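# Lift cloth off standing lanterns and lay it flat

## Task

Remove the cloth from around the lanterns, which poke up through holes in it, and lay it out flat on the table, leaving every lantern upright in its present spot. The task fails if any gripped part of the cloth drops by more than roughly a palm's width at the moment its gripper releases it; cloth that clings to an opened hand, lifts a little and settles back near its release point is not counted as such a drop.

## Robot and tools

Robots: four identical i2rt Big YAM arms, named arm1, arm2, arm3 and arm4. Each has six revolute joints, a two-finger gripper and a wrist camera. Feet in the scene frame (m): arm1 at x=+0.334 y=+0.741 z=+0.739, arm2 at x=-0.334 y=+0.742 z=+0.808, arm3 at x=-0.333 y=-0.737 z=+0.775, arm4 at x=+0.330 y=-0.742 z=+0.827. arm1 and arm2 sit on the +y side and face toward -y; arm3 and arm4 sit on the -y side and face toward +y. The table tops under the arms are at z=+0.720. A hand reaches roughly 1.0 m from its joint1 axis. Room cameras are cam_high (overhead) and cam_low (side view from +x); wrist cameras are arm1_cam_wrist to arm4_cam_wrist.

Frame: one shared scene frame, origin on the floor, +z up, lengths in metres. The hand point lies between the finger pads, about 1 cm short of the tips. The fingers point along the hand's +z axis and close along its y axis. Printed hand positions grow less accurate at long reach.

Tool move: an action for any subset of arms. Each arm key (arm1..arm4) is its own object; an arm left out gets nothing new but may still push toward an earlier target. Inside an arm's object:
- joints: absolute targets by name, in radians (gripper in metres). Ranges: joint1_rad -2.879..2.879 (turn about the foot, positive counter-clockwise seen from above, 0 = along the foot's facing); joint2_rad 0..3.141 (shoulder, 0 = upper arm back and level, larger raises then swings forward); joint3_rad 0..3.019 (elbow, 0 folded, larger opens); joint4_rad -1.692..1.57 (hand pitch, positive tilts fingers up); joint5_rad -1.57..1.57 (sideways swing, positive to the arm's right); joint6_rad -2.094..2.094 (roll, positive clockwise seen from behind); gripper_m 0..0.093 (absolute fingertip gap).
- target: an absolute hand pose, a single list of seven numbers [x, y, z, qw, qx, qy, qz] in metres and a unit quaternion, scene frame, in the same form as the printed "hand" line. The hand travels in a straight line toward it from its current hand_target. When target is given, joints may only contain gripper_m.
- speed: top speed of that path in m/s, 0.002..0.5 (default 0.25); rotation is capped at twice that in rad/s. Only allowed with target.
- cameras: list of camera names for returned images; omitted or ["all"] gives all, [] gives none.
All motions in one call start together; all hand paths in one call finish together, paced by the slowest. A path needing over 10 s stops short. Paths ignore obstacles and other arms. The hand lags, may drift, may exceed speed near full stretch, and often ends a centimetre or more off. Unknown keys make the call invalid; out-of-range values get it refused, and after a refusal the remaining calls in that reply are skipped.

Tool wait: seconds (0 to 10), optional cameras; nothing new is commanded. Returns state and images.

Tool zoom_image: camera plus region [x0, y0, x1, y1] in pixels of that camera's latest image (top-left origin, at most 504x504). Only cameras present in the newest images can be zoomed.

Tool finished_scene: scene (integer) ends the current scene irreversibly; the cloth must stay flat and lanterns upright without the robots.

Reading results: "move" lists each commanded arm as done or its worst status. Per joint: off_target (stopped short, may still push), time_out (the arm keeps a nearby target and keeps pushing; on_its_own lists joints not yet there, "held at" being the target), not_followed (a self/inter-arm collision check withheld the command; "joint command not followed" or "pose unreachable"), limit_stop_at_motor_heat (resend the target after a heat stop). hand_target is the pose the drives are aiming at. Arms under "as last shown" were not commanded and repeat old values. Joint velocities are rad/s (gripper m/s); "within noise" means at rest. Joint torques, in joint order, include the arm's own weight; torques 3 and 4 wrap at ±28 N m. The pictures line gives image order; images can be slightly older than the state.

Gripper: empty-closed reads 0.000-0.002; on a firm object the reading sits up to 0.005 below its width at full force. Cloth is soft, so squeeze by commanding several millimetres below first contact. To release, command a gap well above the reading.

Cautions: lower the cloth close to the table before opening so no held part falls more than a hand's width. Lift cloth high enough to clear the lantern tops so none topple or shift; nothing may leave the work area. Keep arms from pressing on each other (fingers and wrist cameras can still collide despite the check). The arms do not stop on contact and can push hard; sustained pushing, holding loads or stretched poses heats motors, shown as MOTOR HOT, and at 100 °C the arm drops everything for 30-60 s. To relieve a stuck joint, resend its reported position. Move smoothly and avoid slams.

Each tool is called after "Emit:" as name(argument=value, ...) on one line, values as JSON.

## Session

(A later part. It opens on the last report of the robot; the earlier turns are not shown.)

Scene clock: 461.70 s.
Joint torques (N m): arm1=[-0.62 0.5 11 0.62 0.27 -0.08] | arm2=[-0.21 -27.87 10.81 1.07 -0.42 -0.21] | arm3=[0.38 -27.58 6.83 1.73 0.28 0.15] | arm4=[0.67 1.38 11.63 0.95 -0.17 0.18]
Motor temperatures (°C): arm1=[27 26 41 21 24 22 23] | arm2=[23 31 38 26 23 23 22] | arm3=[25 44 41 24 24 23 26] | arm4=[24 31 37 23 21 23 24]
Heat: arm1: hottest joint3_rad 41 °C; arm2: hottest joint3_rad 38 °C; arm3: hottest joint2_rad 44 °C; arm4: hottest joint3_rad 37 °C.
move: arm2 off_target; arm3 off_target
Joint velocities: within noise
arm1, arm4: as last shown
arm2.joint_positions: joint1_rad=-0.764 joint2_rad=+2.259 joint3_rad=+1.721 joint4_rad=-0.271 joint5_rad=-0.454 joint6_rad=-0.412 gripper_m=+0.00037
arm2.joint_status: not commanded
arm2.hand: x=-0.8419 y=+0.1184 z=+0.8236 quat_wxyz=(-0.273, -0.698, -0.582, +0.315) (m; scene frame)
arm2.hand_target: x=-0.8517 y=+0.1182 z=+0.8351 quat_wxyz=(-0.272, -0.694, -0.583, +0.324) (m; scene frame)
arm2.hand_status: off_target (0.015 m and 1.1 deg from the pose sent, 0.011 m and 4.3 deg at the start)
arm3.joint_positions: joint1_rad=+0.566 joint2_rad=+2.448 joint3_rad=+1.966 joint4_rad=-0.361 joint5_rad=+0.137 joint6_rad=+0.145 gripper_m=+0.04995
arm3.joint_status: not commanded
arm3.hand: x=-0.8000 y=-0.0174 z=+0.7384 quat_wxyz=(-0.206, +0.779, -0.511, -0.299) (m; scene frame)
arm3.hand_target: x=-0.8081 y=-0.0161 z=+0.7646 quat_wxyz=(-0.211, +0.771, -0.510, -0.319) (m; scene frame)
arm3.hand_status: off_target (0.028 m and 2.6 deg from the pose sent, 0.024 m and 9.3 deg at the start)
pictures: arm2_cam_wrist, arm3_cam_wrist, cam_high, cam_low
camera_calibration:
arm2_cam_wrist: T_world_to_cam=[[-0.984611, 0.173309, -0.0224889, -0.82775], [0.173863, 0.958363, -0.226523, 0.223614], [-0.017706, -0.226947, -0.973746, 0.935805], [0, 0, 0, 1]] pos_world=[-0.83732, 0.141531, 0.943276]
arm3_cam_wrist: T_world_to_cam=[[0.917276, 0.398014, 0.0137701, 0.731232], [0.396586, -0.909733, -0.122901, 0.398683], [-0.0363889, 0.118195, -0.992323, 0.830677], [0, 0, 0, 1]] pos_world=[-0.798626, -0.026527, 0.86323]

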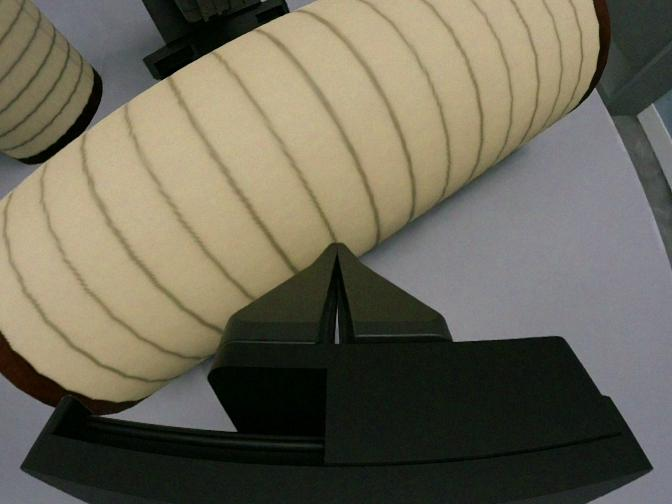

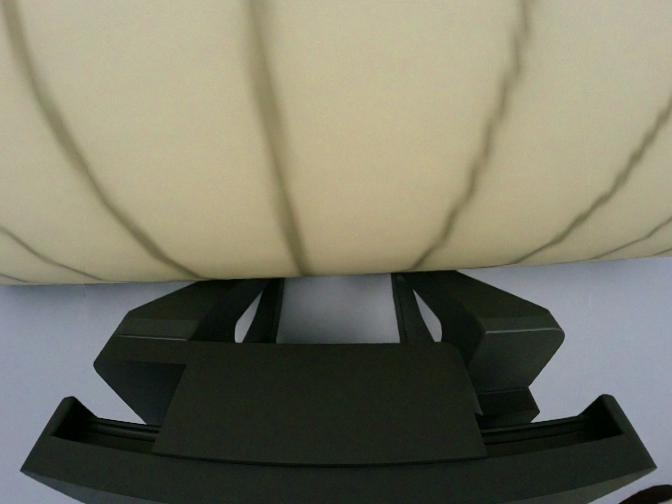

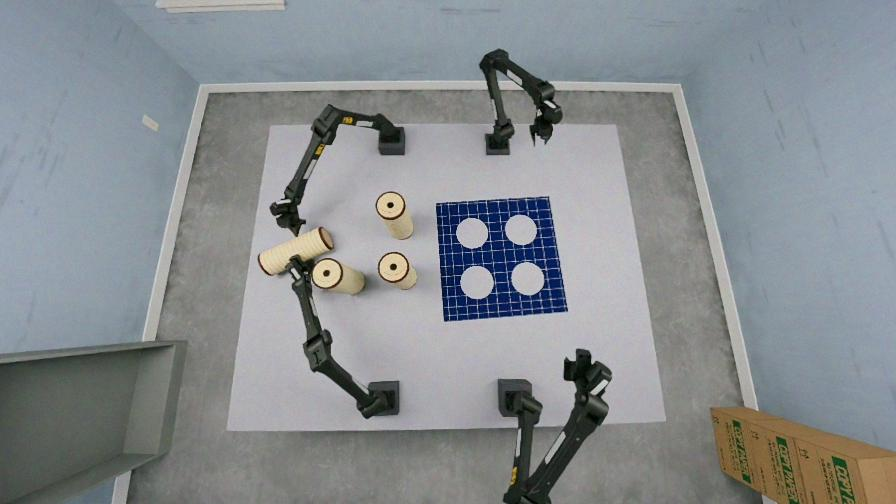

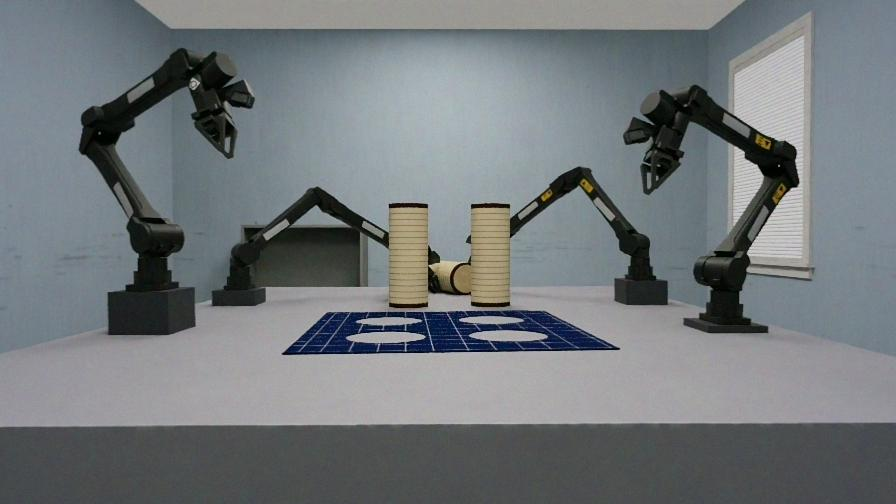

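Emit:
zoom_image(camera="cam_high", region=[230, 200, 350, 300])

Scaled by 4.200.

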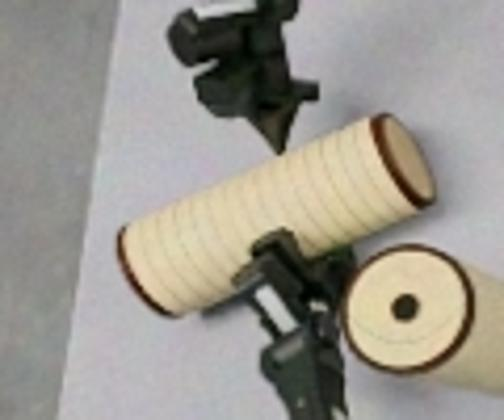

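Emit:
move(arm3={"target": [-0.825, -0.065, 0.775, 0.2112, -0.7704, 0.5099, 0.3191], "speed": 0.06, "joints": {"gripper_m": 0.0}}, cameras=[])

Emit:
move(arm2={"target": [-0.93, 0.185, 0.835, 0.2573, 0.7189, 0.5516, -0.3353], "speed": 0.08}, arm3={"target": [-0.892, -0.098, 0.780, 0.2112, -0.7704, 0.5099, 0.3191], "speed": 0.08}, cameras=["cam_high", "arm2_cam_wrist", "arm3_cam_wrist", "cam_low"])

Emit:
zoom_image(camera="cam_high", region=[230, 200, 350, 300])

Scene clock: 504.10 s.
Joint torques (N m): arm1=[-0.73 0.56 10.96 0.57 0.25 -0.09] | arm2=[-0.32 -27.75 10.84 1.09 -0.41 -0.18] | arm3=[-0.15 -26.87 6.87 1.81 0.31 0.15] | arm4=[0.62 1.38 11.64 0.96 -0.17 0.18]
Motor temperatures (°C): arm1=[26 25 41 21 24 22 22] | arm2=[23 31 37 26 22 23 22] | arm3=[25 41 39 24 24 23 26] | arm4=[24 30 37 23 21 23 24]
Heat: arm1: hottest joint3_rad 41 °C; arm2: hottest joint3_rad 37 °C; arm3: hottest joint2_rad 41 °C; arm4: hottest joint3_rad 37 °C.
move: arm3 off_target
Joint velocities: within noise
arm1.joint_positions: joint1_rad=+0.495 joint2_rad=+0.796 joint3_rad=+1.090 joint4_rad=-1.395 joint5_rad=-0.002 joint6_rad=+0.511 gripper_m=+0.04989
arm1.joint_status: not commanded
arm1.hand: x=+0.4736 y=+0.4994 z=+1.0818 quat_wxyz=(-0.227, -0.686, -0.687, +0.069) (m; scene frame)
arm1.hand_target: x=+0.4750 y=+0.4992 z=+1.0849 quat_wxyz=(-0.227, -0.681, -0.693, +0.070) (m; scene frame)
arm1.hand_status: not commanded
arm2: as last shown
arm2.hand: x=-0.8419 y=+0.1184 z=+0.8237 quat_wxyz=(-0.273, -0.698, -0.582, +0.315) (m; scene frame)
arm3.joint_positions: joint1_rad=+0.631 joint2_rad=+2.364 joint3_rad=+1.818 joint4_rad=-0.318 joint5_rad=+0.177 joint6_rad=+0.186 gripper_m=+0.00062
arm3.joint_status: all done
arm3.hand: x=-0.8191 y=-0.0716 z=+0.7408 quat_wxyz=(-0.204, +0.784, -0.508, -0.292) (m; scene frame)
arm3.hand_target: x=-0.8247 y=-0.0651 z=+0.7748 quat_wxyz=(-0.211, +0.771, -0.510, -0.319) (m; scene frame)
arm3.hand_status: off_target (0.035 m and 3.5 deg from the pose sent, 0.065 m and 2.6 deg at the start)
arm4.joint_positions: joint1_rad=-0.503 joint2_rad=+0.793 joint3_rad=+1.092 joint4_rad=-1.392 joint5_rad=+0.002 joint6_rad=-0.513 gripper_m=+0.04989
arm4.joint_status: not commanded
arm4.hand: x=+0.4766 y=-0.5023 z=+1.1708 quat_wxyz=(-0.230, +0.677, -0.696, -0.064) (m; scene frame)
arm4.hand_target: x=+0.4757 y=-0.5014 z=+1.1718 quat_wxyz=(-0.226, +0.675, -0.699, -0.066) (m; scene frame)
arm4.hand_status: not commanded
pictures: none
No camera images: "cameras" was empty.

Scene clock: 505.97 s.
Joint torques (N m): arm1=[-0.67 0.5 10.95 0.73 0.26 -0.04] | arm2=[0.62 -26.23 13.63 1.01 -0.44 -0.18] | arm3=[0.09 -24.18 11.02 0.65 0.34 0.18] | arm4=[0.67 1.38 11.64 0.96 -0.17 0.18]
Motor temperatures (°C): arm1=[26 25 41 21 24 22 22] | arm2=[23 31 37 26 22 23 22] | arm3=[25 41 39 24 24 23 26] | arm4=[24 30 37 23 21 23 24]
Heat: arm1: hottest joint3_rad 41 °C; arm2: hottest joint3_rad 37 °C; arm3: hottest joint2_rad 41 °C; arm4: hottest joint3_rad 37 °C.
move: arm2 off_target; arm3 off_target
Joint velocities: within noise
arm1, arm4: as last shown
arm2.joint_positions: joint1_rad=-0.902 joint2_rad=+2.260 joint3_rad=+1.721 joint4_rad=-0.304 joint5_rad=-0.485 joint6_rad=-0.447 gripper_m=+0.00037
arm2.joint_status: not commanded
arm2.hand: x=-0.9141 y=+0.1948 z=+0.8202 quat_wxyz=(-0.258, -0.728, -0.548, +0.319) (m; scene frame)
arm2.hand_target: x=-0.9289 y=+0.1859 z=+0.8354 quat_wxyz=(-0.257, -0.719, -0.552, +0.336) (m; scene frame)
arm2.hand_status: off_target (0.024 m and 2.2 deg from the pose sent, 0.111 m and 5.1 deg at the start)
arm3.joint_positions: joint1_rad=+0.729 joint2_rad=+2.364 joint3_rad=+1.853 joint4_rad=-0.358 joint5_rad=+0.246 joint6_rad=+0.260 gripper_m=+0.00062
arm3.joint_status: not commanded
arm3.hand: x=-0.8771 y=-0.1115 z=+0.7530 quat_wxyz=(-0.208, +0.782, -0.507, -0.297) (m; scene frame)
arm3.hand_target: x=-0.8908 y=-0.0994 z=+0.7807 quat_wxyz=(-0.211, +0.770, -0.510, -0.320) (m; scene frame)
arm3.hand_status: off_target (0.034 m and 2.9 deg from the pose sent, 0.087 m and 3.5 deg at the start)
pictures: arm2_cam_wrist, arm3_cam_wrist, cam_high, cam_low
camera_calibration:
arm2_cam_wrist: T_world_to_cam=[[-0.963725, 0.264803, -0.0333717, -0.901881], [0.265715, 0.940165, -0.213273, 0.238842], [-0.0251005, -0.214404, -0.976422, 0.941491], [0, 0, 0, 1]] pos_world=[-0.908997, 0.21613, 0.940134]
arm3_cam_wrist: T_world_to_cam=[[0.914464, 0.404018, 0.0229031, 0.830582], [0.403684, -0.906842, -0.12115, 0.350758], [-0.0281773, 0.120033, -0.99237, 0.860923], [0, 0, 0, 1]] pos_world=[-0.876874, -0.120827, 0.877826]

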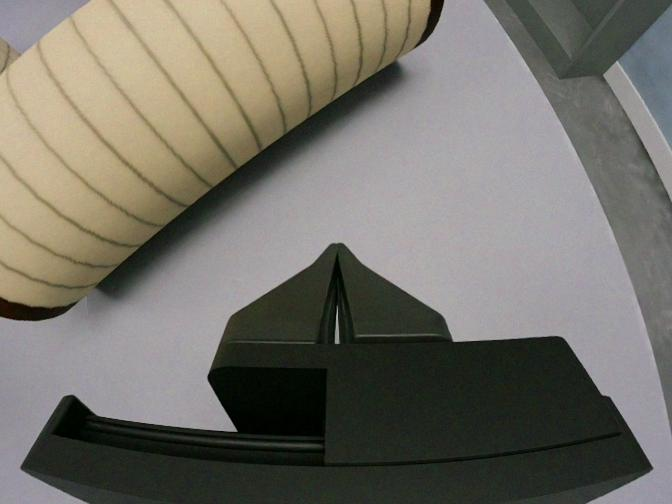

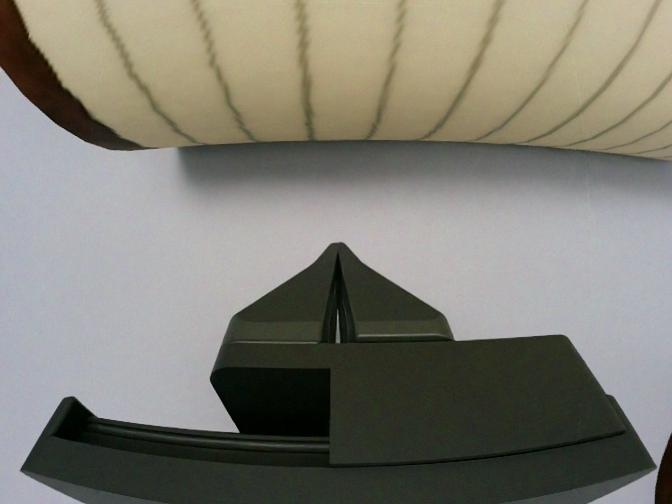

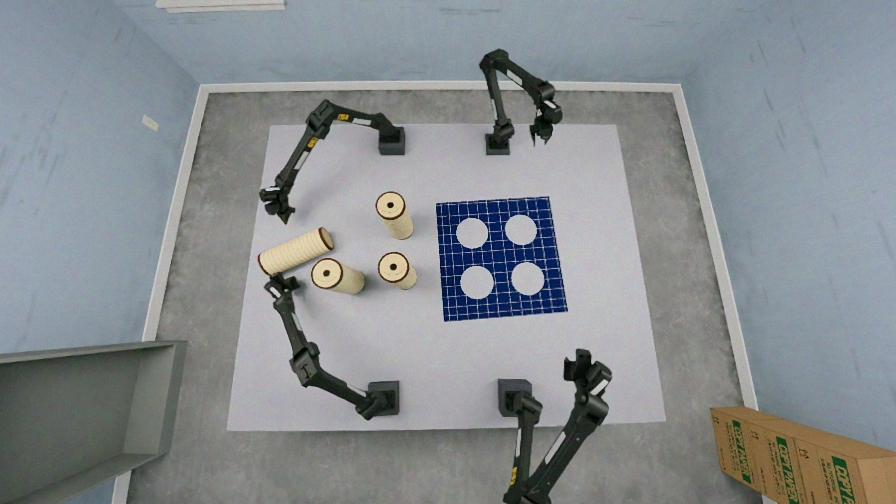

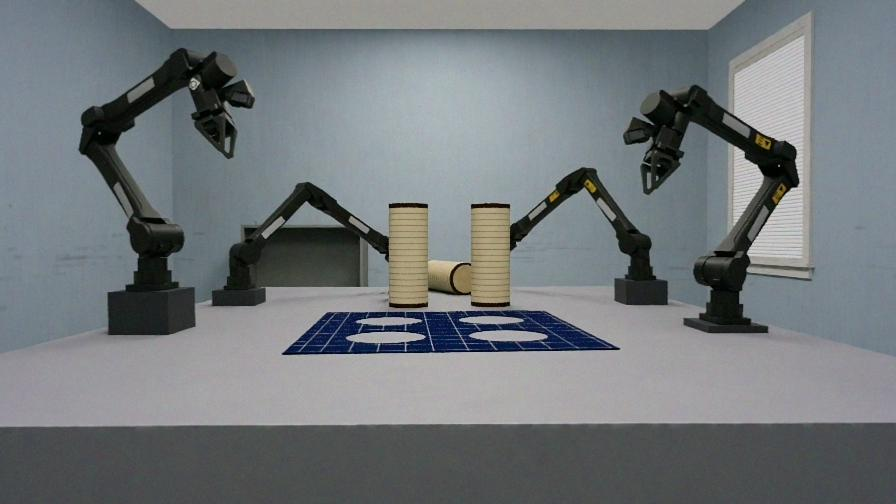

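Scaled by 4.200.

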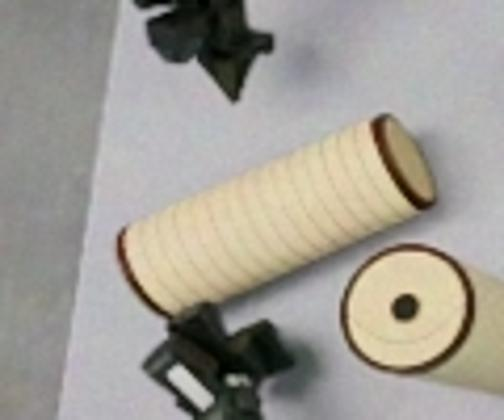

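Emit:
move(arm2={"target": [-0.972, 0.096, 0.760, 0.2573, 0.7189, 0.5516, -0.3353], "speed": 0.1}, arm3={"target": [-0.899, -0.083, 0.768, 0.2112, -0.7704, 0.5099, 0.3191], "speed": 0.1}, cameras=["cam_high", "arm2_cam_wrist", "arm3_cam_wrist"])

Emit:
zoom_image(camera="cam_high", region=[230, 200, 350, 300])

Scene clock: 513.37 s.
Joint torques (N m): arm1=[-0.73 1.03 10.96 0.68 0.27 -0.07] | arm2=[0.73 -31.03 14.78 1.01 -0.24 0.01] | arm3=[-0.67 -23.47 11.36 0.68 0.18 0.09] | arm4=[0.73 1.38 11.64 0.96 -0.17 0.18]
Motor temperatures (°C): arm1=[26 25 41 21 24 22 22] | arm2=[23 31 37 26 22 23 22] | arm3=[25 42 39 24 24 23 26] | arm4=[24 30 37 23 21 23 24]
Heat: arm1: hottest joint3_rad 41 °C; arm2: hottest joint3_rad 37 °C; arm3: hottest joint2_rad 42 °C; arm4: hottest joint3_rad 37 °C.
move: arm2 off_target; arm3 off_target
Joint velocities: within noise
arm1, arm4: as last shown
arm2.joint_positions: joint1_rad=-0.855 joint2_rad=+2.619 joint3_rad=+2.195 joint4_rad=-0.407 joint5_rad=-0.450 joint6_rad=-0.422 gripper_m=+0.00037
arm2.joint_status: not commanded
arm2.hand: x=-0.9617 y=+0.1125 z=+0.7390 quat_wxyz=(-0.254, -0.727, -0.553, +0.318) (m; scene frame)
arm2.hand_target: x=-0.9704 y=+0.0976 z=+0.7607 quat_wxyz=(-0.257, -0.719, -0.551, +0.336) (m; scene frame)
arm2.hand_status: off_target (0.029 m and 2.2 deg from the pose sent, 0.129 m and 2.2 deg at the start)
arm3.joint_positions: joint1_rad=+0.729 joint2_rad=+2.410 joint3_rad=+1.931 joint4_rad=-0.377 joint5_rad=+0.246 joint6_rad=+0.261 gripper_m=+0.00062
arm3.joint_status: not commanded
arm3.hand: x=-0.8894 y=-0.0987 z=+0.7511 quat_wxyz=(-0.209, +0.780, -0.507, -0.303) (m; scene frame)
arm3.hand_target: x=-0.8979 y=-0.0841 z=+0.7686 quat_wxyz=(-0.211, +0.770, -0.510, -0.320) (m; scene frame)
arm3.hand_status: off_target (0.025 m and 2.2 deg from the pose sent, 0.039 m and 2.9 deg at the start)
pictures: arm2_cam_wrist, arm3_cam_wrist, cam_high
camera_calibration:
arm2_cam_wrist: T_world_to_cam=[[-0.965703, 0.258426, -0.0251777, -0.935887], [0.257957, 0.943832, -0.206496, 0.298698], [-0.0296003, -0.205908, -0.978124, 0.839371], [0, 0, 0, 1]] pos_world=[-0.955995, 0.13277, 0.859125]
arm3_cam_wrist: T_world_to_cam=[[0.914825, 0.403451, 0.0179239, 0.840696], [0.402102, -0.905846, -0.133256, 0.374857], [-0.037526, 0.129113, -0.99092, 0.848724], [0, 0, 0, 1]] pos_world=[-0.887972, -0.109199, 0.875901]

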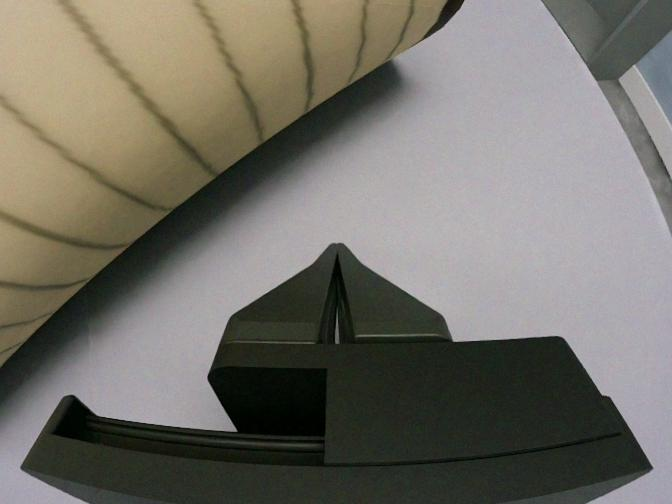

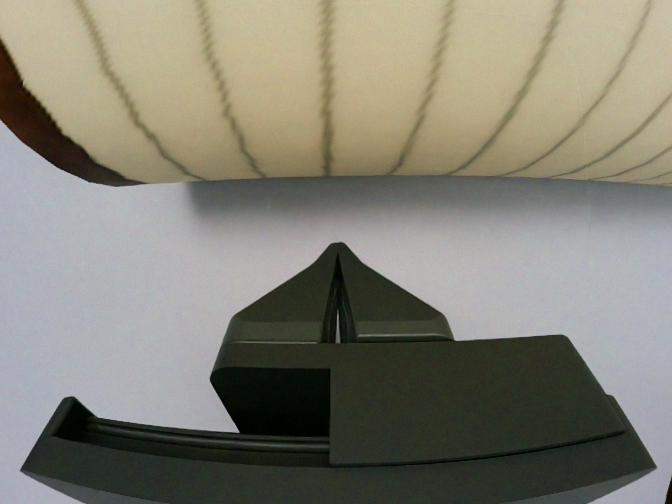

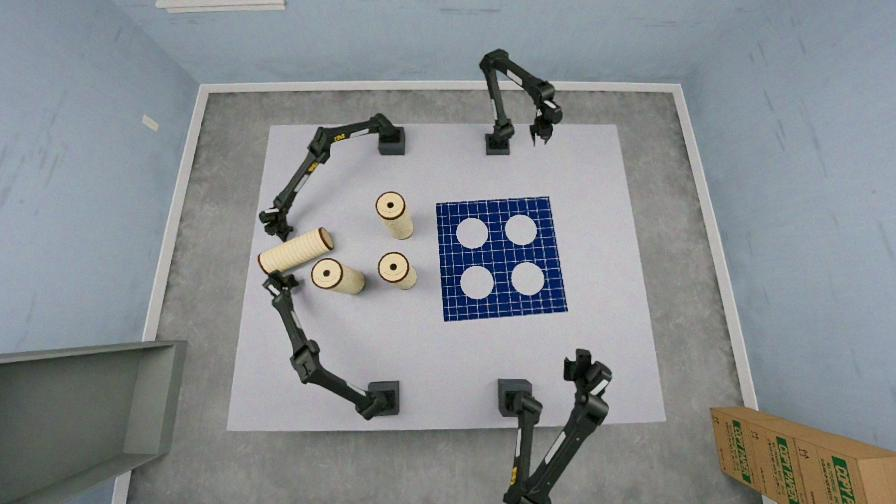

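Scaled by 4.200.

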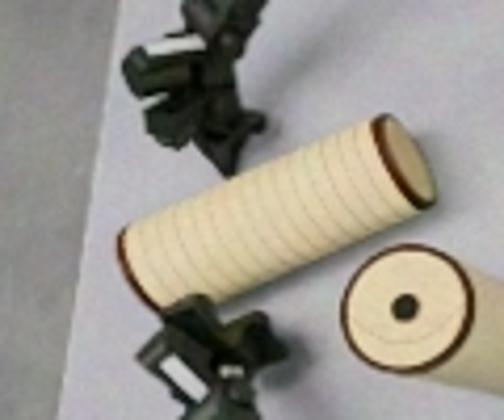

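Emit:
move(arm2={"target": [-0.952, 0.055, 0.754, 0.2573, 0.7189, 0.5516, -0.3353], "speed": 0.05}, arm3={"target": [-0.918, -0.042, 0.752, 0.2112, -0.7704, 0.5099, 0.3191], "speed": 0.05}, cameras=["cam_high", "cam_low", "arm2_cam_wrist", "arm3_cam_wrist"])

Emit:
zoom_image(camera="cam_high", region=[230, 200, 350, 300])

Scene clock: 518.20 s.
Joint torques (N m): arm1=[-0.79 0.62 11.02 0.62 0.25 -0.07] | arm2=[1.49 -30.51 15.24 1.11 -0.26 0.02] | arm3=[-0.73 -24.59 11.84 0.62 0.3 -0.07] | arm4=[0.67 1.38 11.63 0.96 -0.17 0.18]
Motor temperatures (°C): arm1=[26 25 41 21 24 22 22] | arm2=[23 32 38 26 22 23 22] | arm3=[25 42 39 24 24 23 26] | arm4=[24 30 37 23 21 23 24]
Heat: arm1: hottest joint3_rad 41 °C; arm2: hottest joint3_rad 38 °C; arm3: hottest joint2_rad 42 °C; arm4: hottest joint3_rad 37 °C.
move: arm2 off_target; arm3 off_target
Joint velocities: within noise
arm1, arm4: as last shown
arm2.joint_positions: joint1_rad=-0.804 joint2_rad=+2.668 joint3_rad=+2.287 joint4_rad=-0.429 joint5_rad=-0.410 joint6_rad=-0.380 gripper_m=+0.00037
arm2.joint_status: not commanded
arm2.hand: x=-0.9461 y=+0.0734 z=+0.7377 quat_wxyz=(-0.252, -0.727, -0.552, +0.321) (m; scene frame)
arm2.hand_target: x=-0.9503 y=+0.0566 z=+0.7548 quat_wxyz=(-0.258, -0.719, -0.551, +0.336) (m; scene frame)
arm2.hand_status: off_target (0.025 m and 2.0 deg from the pose sent, 0.060 m and 2.2 deg at the start)
arm3.joint_positions: joint1_rad=+0.715 joint2_rad=+2.563 joint3_rad=+2.196 joint4_rad=-0.482 joint5_rad=+0.230 joint6_rad=+0.261 gripper_m=+0.00062
arm3.joint_status: not commanded
arm3.hand: x=-0.9138 y=-0.0588 z=+0.7389 quat_wxyz=(-0.205, +0.777, -0.510, -0.307) (m; scene frame)
arm3.hand_target: x=-0.9169 y=-0.0433 z=+0.7525 quat_wxyz=(-0.211, +0.770, -0.510, -0.320) (m; scene frame)
arm3.hand_status: off_target (0.022 m and 1.7 deg from the pose sent, 0.064 m and 2.2 deg at the start)
pictures: arm2_cam_wrist, arm3_cam_wrist, cam_high, cam_low
camera_calibration:
arm2_cam_wrist: T_world_to_cam=[[-0.9649, 0.261852, -0.0200502, -0.914025], [0.260185, 0.942801, -0.208399, 0.33488], [-0.0356662, -0.206301, -0.977838, 0.824557], [0, 0, 0, 1]] pos_world=[-0.939664, 0.0937205, 0.857746]
arm3_cam_wrist: T_world_to_cam=[[0.916474, 0.400068, 0.00450264, 0.858376], [0.396929, -0.907755, -0.135754, 0.416199], [-0.0502236, 0.126202, -0.990732, 0.818572], [0, 0, 0, 1]] pos_world=[-0.91077, -0.0689078, 0.863622]

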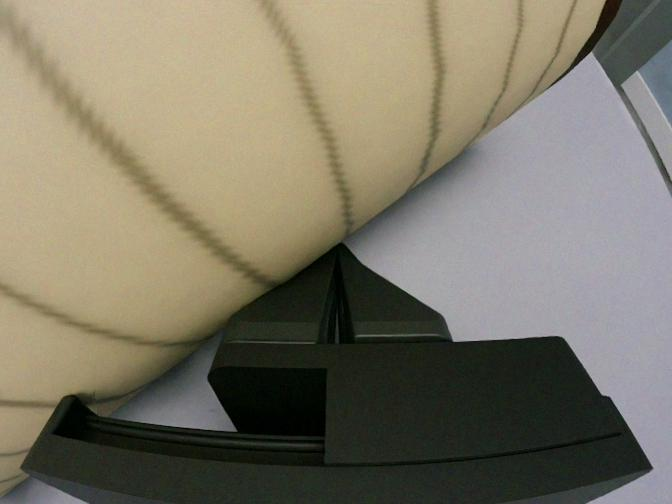

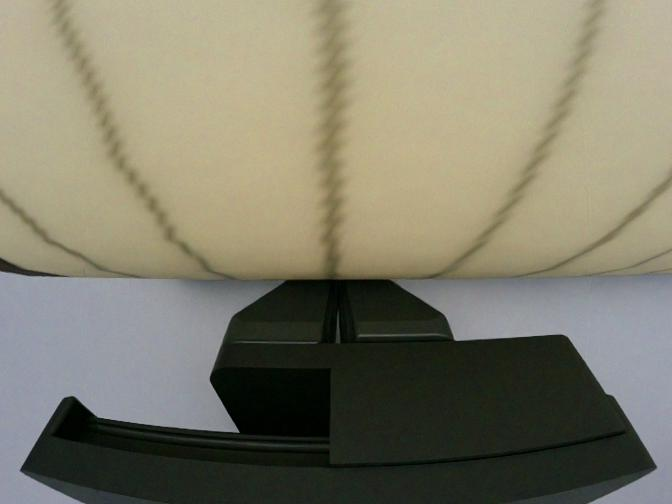

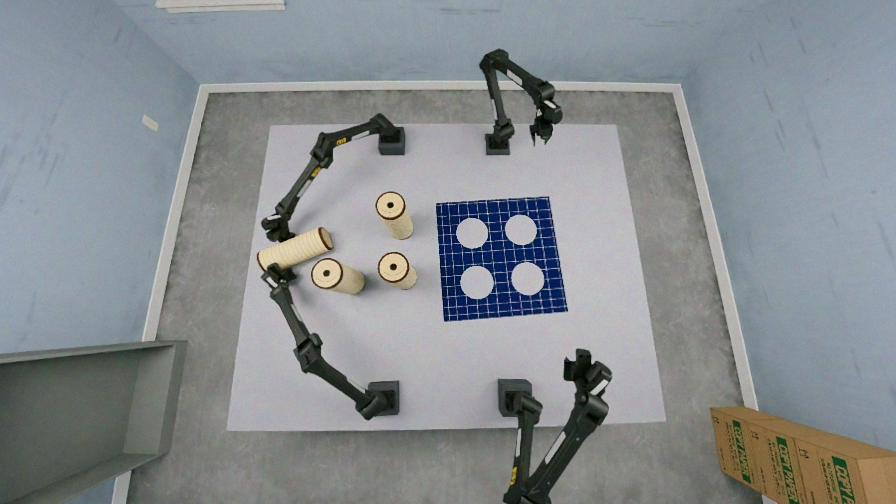

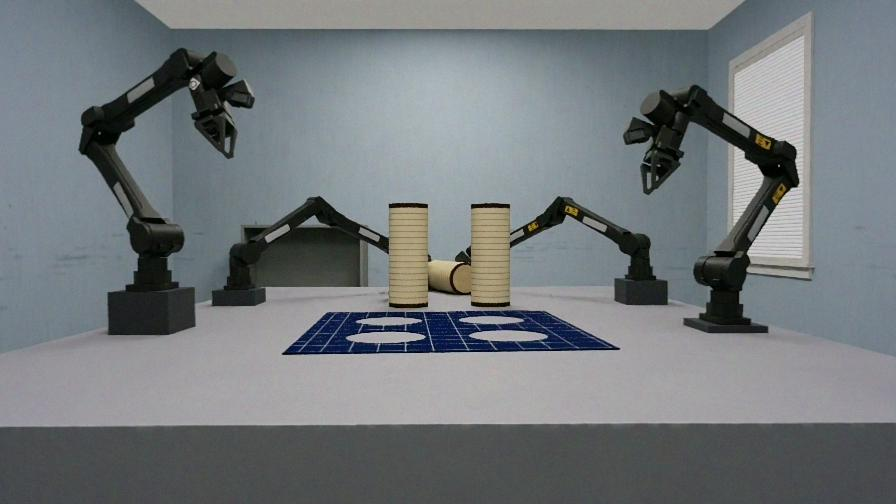

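Scaled by 4.200.

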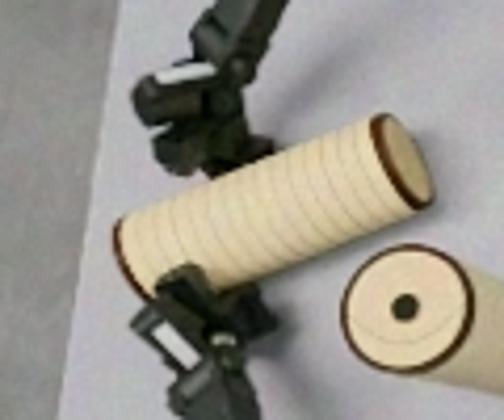

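Emit:
move(arm2={"target": [-0.938, 0.026, 0.756, 0.2573, 0.7189, 0.5516, -0.3353], "speed": 0.05}, arm3={"target": [-0.930, -0.014, 0.756, 0.2112, -0.7704, 0.5099, 0.3191], "speed": 0.05}, cameras=["cam_high", "cam_low", "arm2_cam_wrist", "arm3_cam_wrist"])

Emit:
zoom_image(camera="cam_high", region=[230, 200, 350, 300])

Emit:
zoom_image(camera="cam_low", region=[370, 190, 540, 320])

Scene clock: 523.33 s.
Joint torques (N m): arm1=[-0.97 0.26 10.96 0.68 0.25 -0.04] | arm2=[6.07 -30.39 16.1 1.46 -0.56 0.02] | arm3=[-3.08 -25.05 12.81 1.21 0.43 -0.12] | arm4=[0.67 1.38 11.64 0.96 -0.17 0.18]
Motor temperatures (°C): arm1=[26 25 41 21 24 22 22] | arm2=[23 33 39 26 22 23 22] | arm3=[25 43 41 24 24 23 26] | arm4=[24 30 37 23 21 23 24]
Heat: arm1: hottest joint3_rad 41 °C; arm2: hottest joint3_rad 39 °C; arm3: hottest joint2_rad 43 °C; arm4: hottest joint3_rad 37 °C.
move: arm2 off_target; arm3 off_target
Joint velocities: within noise
arm1, arm4: as last shown
arm2.joint_positions: joint1_rad=-0.815 joint2_rad=+2.681 joint3_rad=+2.320 joint4_rad=-0.451 joint5_rad=-0.376 joint6_rad=-0.350 gripper_m=+0.00037
arm2.joint_status: not commanded
arm2.hand: x=-0.9609 y=+0.0806 z=+0.7378 quat_wxyz=(-0.240, -0.744, -0.534, +0.322) (m; scene frame)
arm2.hand_target: x=-0.9327 y=+0.0314 z=+0.7578 quat_wxyz=(-0.258, -0.719, -0.551, +0.336) (m; scene frame)
arm2.hand_status: off_target (0.062 m and 4.3 deg from the pose sent, 0.052 m and 2.0 deg at the start)
arm3.joint_positions: joint1_rad=+0.731 joint2_rad=+2.667 joint3_rad=+2.414 joint4_rad=-0.614 joint5_rad=+0.218 joint6_rad=+0.257 gripper_m=+0.00061
arm3.joint_status: not commanded
arm3.hand: x=-0.9429 y=-0.0523 z=+0.7395 quat_wxyz=(-0.196, +0.787, -0.502, -0.302) (m; scene frame)
arm3.hand_target: x=-0.9267 y=-0.0174 z=+0.7569 quat_wxyz=(-0.212, +0.770, -0.510, -0.320) (m; scene frame)
arm3.hand_status: off_target (0.044 m and 3.4 deg from the pose sent, 0.051 m and 1.7 deg at the start)
pictures: arm2_cam_wrist, arm3_cam_wrist, cam_high, cam_low
camera_calibration:
arm2_cam_wrist: T_world_to_cam=[[-0.9491, 0.3142, -0.0220621, -0.9178], [0.312379, 0.930001, -0.193693, 0.372249], [-0.0403406, -0.190726, -0.980814, 0.822078], [0, 0, 0, 1]] pos_world=[-0.954204, 0.098972, 0.858159]
arm3_cam_wrist: T_world_to_cam=[[0.905464, 0.424402, 0.00413856, 0.873541], [0.421958, -0.899114, -0.116389, 0.443461], [-0.0456746, 0.107132, -0.993195, 0.822011], [0, 0, 0, 1]] pos_world=[-0.940537, -0.0600752, 0.864416]

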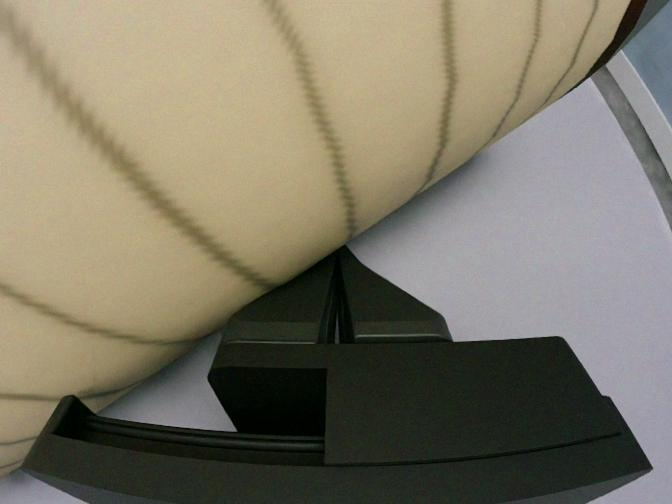

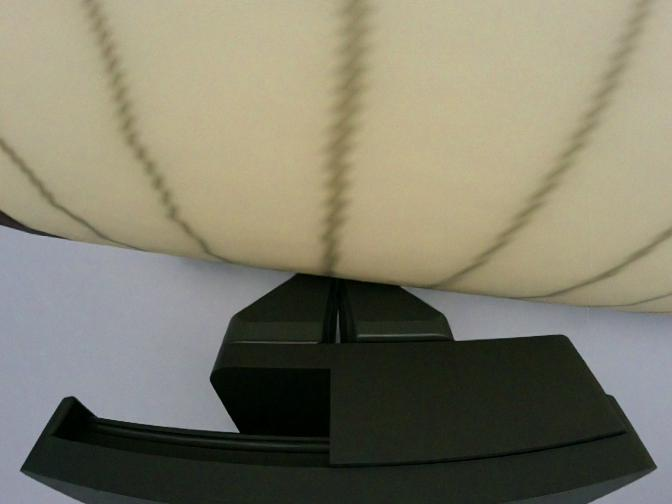

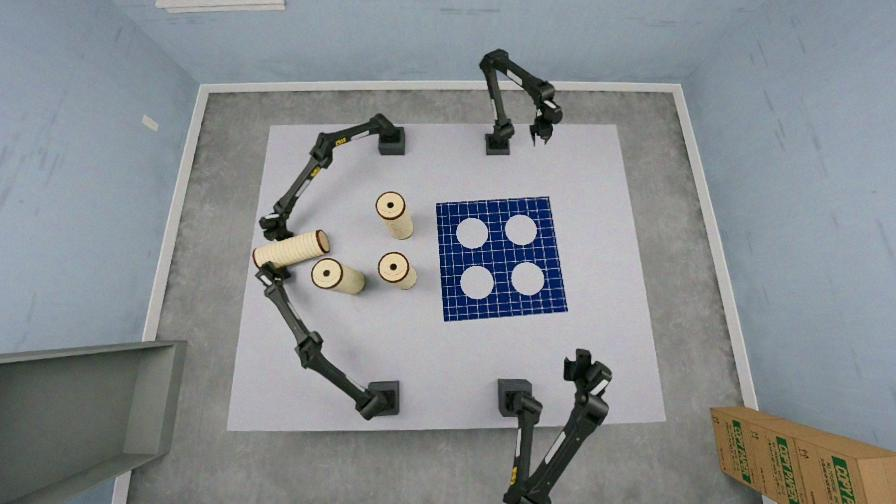

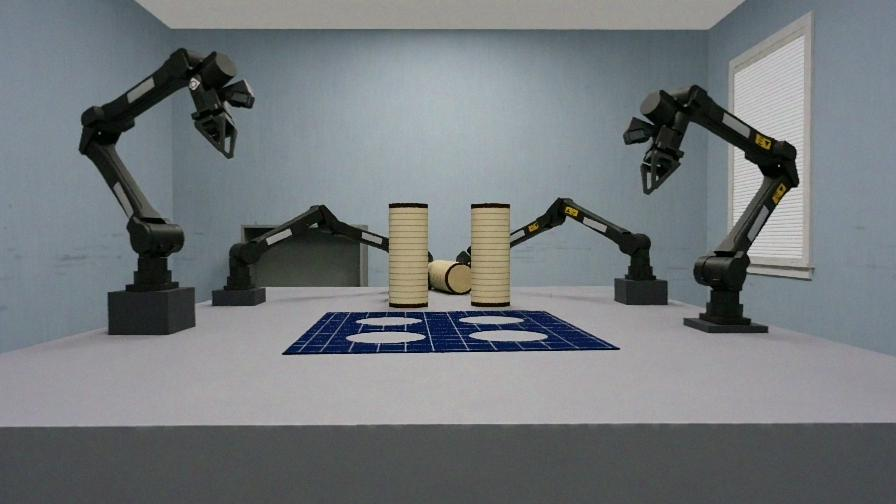

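Scaled by 4.200.

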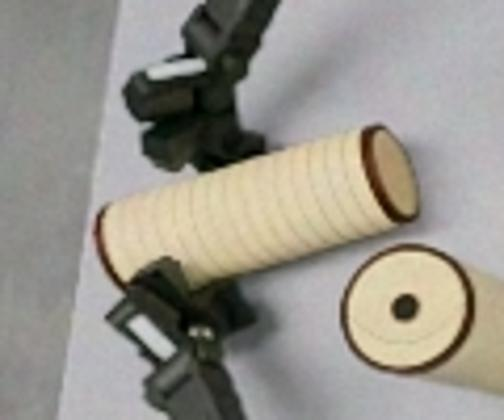

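Scaled by 2.965.

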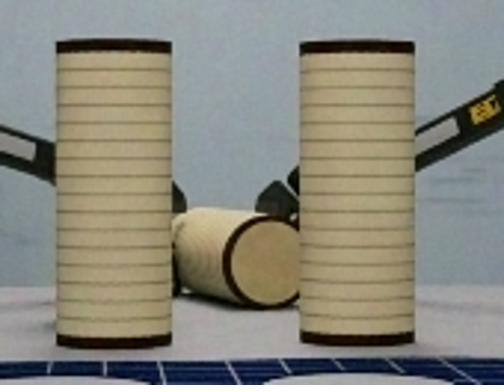

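Emit:
move(arm2={"target": [-0.932, 0.030, 0.800, 0.2573, 0.7189, 0.5516, -0.3353], "speed": 0.05}, arm3={"target": [-0.926, -0.016, 0.800, 0.2112, -0.7704, 0.5099, 0.3191], "speed": 0.05}, cameras=["cam_high", "cam_low", "arm2_cam_wrist", "arm3_cam_wrist"])

Emit:
zoom_image(camera="cam_high", region=[230, 200, 350, 300])

Emit:
zoom_image(camera="cam_low", region=[370, 190, 540, 320])

Scene clock: 531.83 s.
Joint torques (N m): arm1=[-1.08 0.21 11 0.59 0.25 -0.08] | arm2=[5.42 -35.08 13.49 1.43 -0.56 0] | arm3=[-3.19 -30.1 11.74 0.79 0.46 -0.13] | arm4=[0.67 1.38 11.64 0.96 -0.17 0.18]
Motor temperatures (°C): arm1=[26 25 41 21 24 22 22] | arm2=[23 33 42 26 22 23 22] | arm3=[25 43 42 24 24 23 26] | arm4=[24 30 37 23 21 23 24]
Heat: arm1: hottest joint3_rad 41 °C; arm2: hottest joint3_rad 42 °C; arm3: hottest joint2_rad 43 °C; arm4: hottest joint3_rad 37 °C.
move: arm2 off_target; arm3 off_target
Joint velocities: within noise
arm1, arm4: as last shown
arm2.joint_positions: joint1_rad=-0.807 joint2_rad=+2.660 joint3_rad=+2.320 joint4_rad=-0.495 joint5_rad=-0.376 joint6_rad=-0.350 gripper_m=+0.00037
arm2.joint_status: not commanded
arm2.hand: x=-0.9533 y=+0.0783 z=+0.7491 quat_wxyz=(-0.240, -0.747, -0.537, +0.310) (m; scene frame)
arm2.hand_target: x=-0.9290 y=+0.0333 z=+0.8003 quat_wxyz=(-0.258, -0.719, -0.551, +0.335) (m; scene frame)
arm2.hand_status: off_target (0.073 m and 5.1 deg from the pose sent, 0.085 m and 4.4 deg at the start)
arm3.joint_positions: joint1_rad=+0.731 joint2_rad=+2.662 joint3_rad=+2.419 joint4_rad=-0.658 joint5_rad=+0.217 joint6_rad=+0.256 gripper_m=+0.00061
arm3.joint_status: not commanded
arm3.hand: x=-0.9387 y=-0.0568 z=+0.7391 quat_wxyz=(-0.192, +0.793, -0.503, -0.286) (m; scene frame)
arm3.hand_target: x=-0.9230 y=-0.0193 z=+0.8002 quat_wxyz=(-0.212, +0.770, -0.510, -0.319) (m; scene frame)
arm3.hand_status: off_target (0.074 m and 5.2 deg from the pose sent, 0.072 m and 3.4 deg at the start)
pictures: arm2_cam_wrist, arm3_cam_wrist, cam_high, cam_low
camera_calibration:
arm2_cam_wrist: T_world_to_cam=[[-0.950731, 0.308178, -0.0337062, -0.901948], [0.309238, 0.935024, -0.173499, 0.355703], [-0.0219525, -0.175374, -0.984257, 0.851894], [0, 0, 0, 1]] pos_world=[-0.948806, 0.0947706, 0.869796]
arm3_cam_wrist: T_world_to_cam=[[0.904814, 0.425517, 0.0157037, 0.862551], [0.425277, -0.901237, -0.0831356, 0.415965], [-0.0212228, 0.0819007, -0.996415, 0.846259], [0, 0, 0, 1]] pos_world=[-0.939389, -0.0614559, 0.864261]

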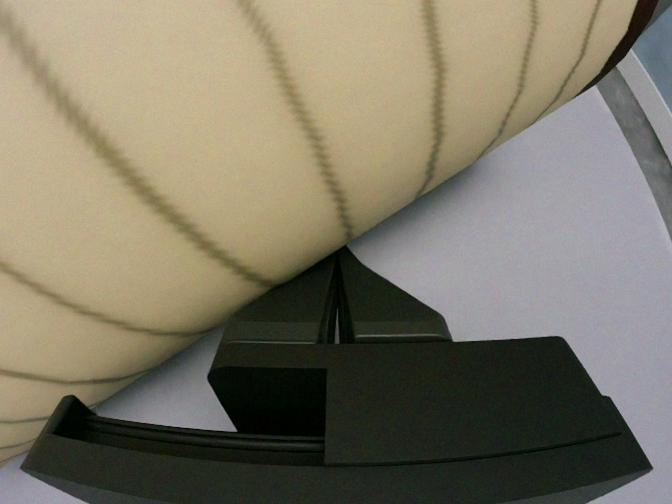

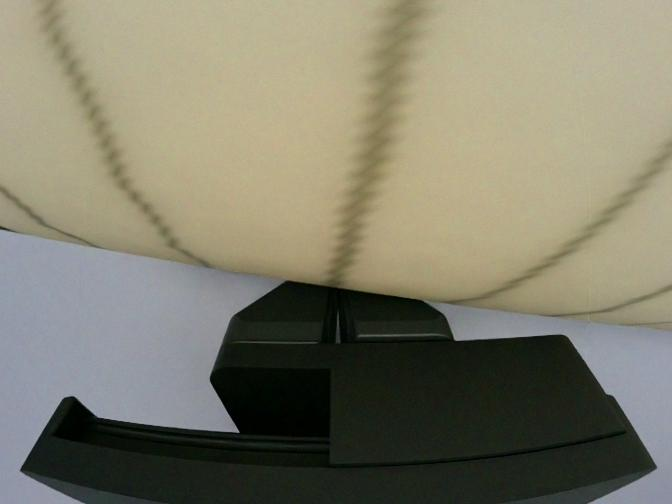

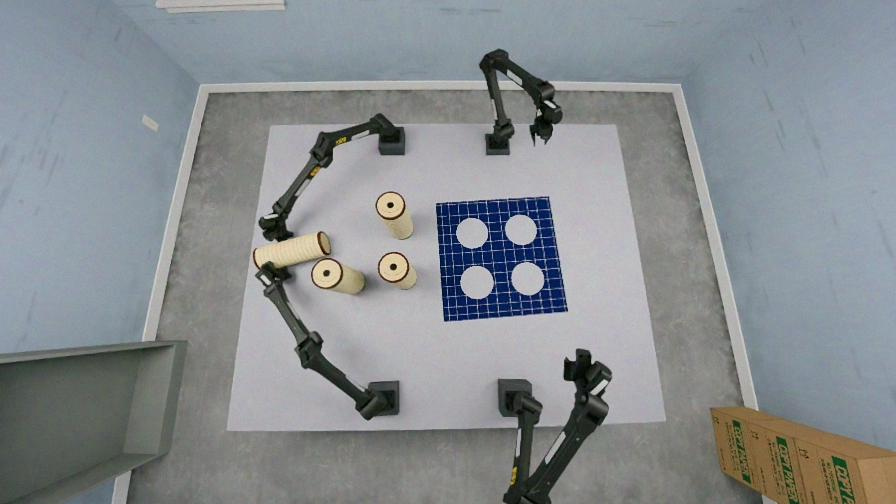

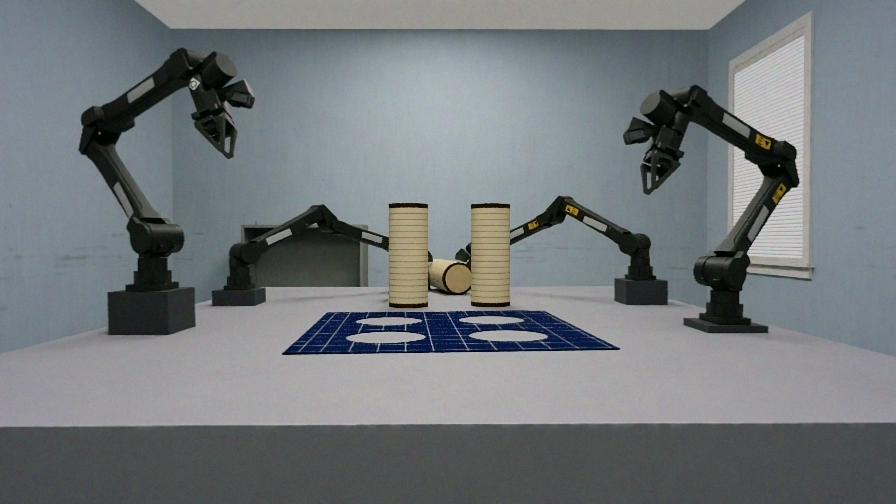

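Scaled by 4.200.

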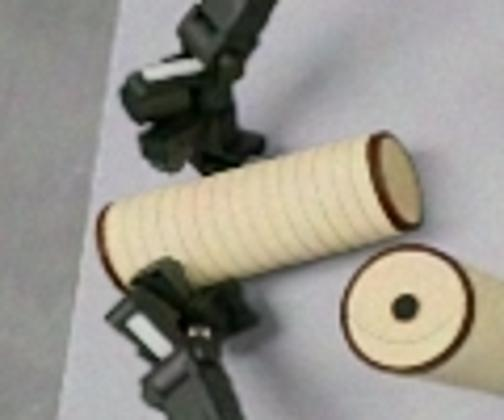

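Scaled by 2.965.

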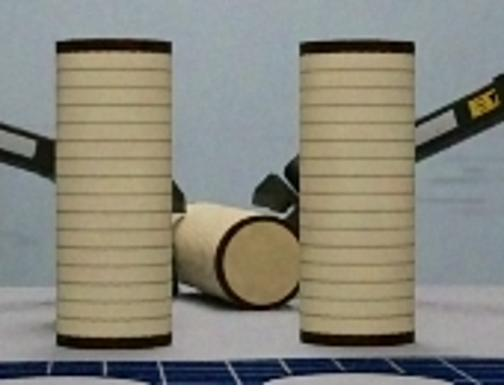

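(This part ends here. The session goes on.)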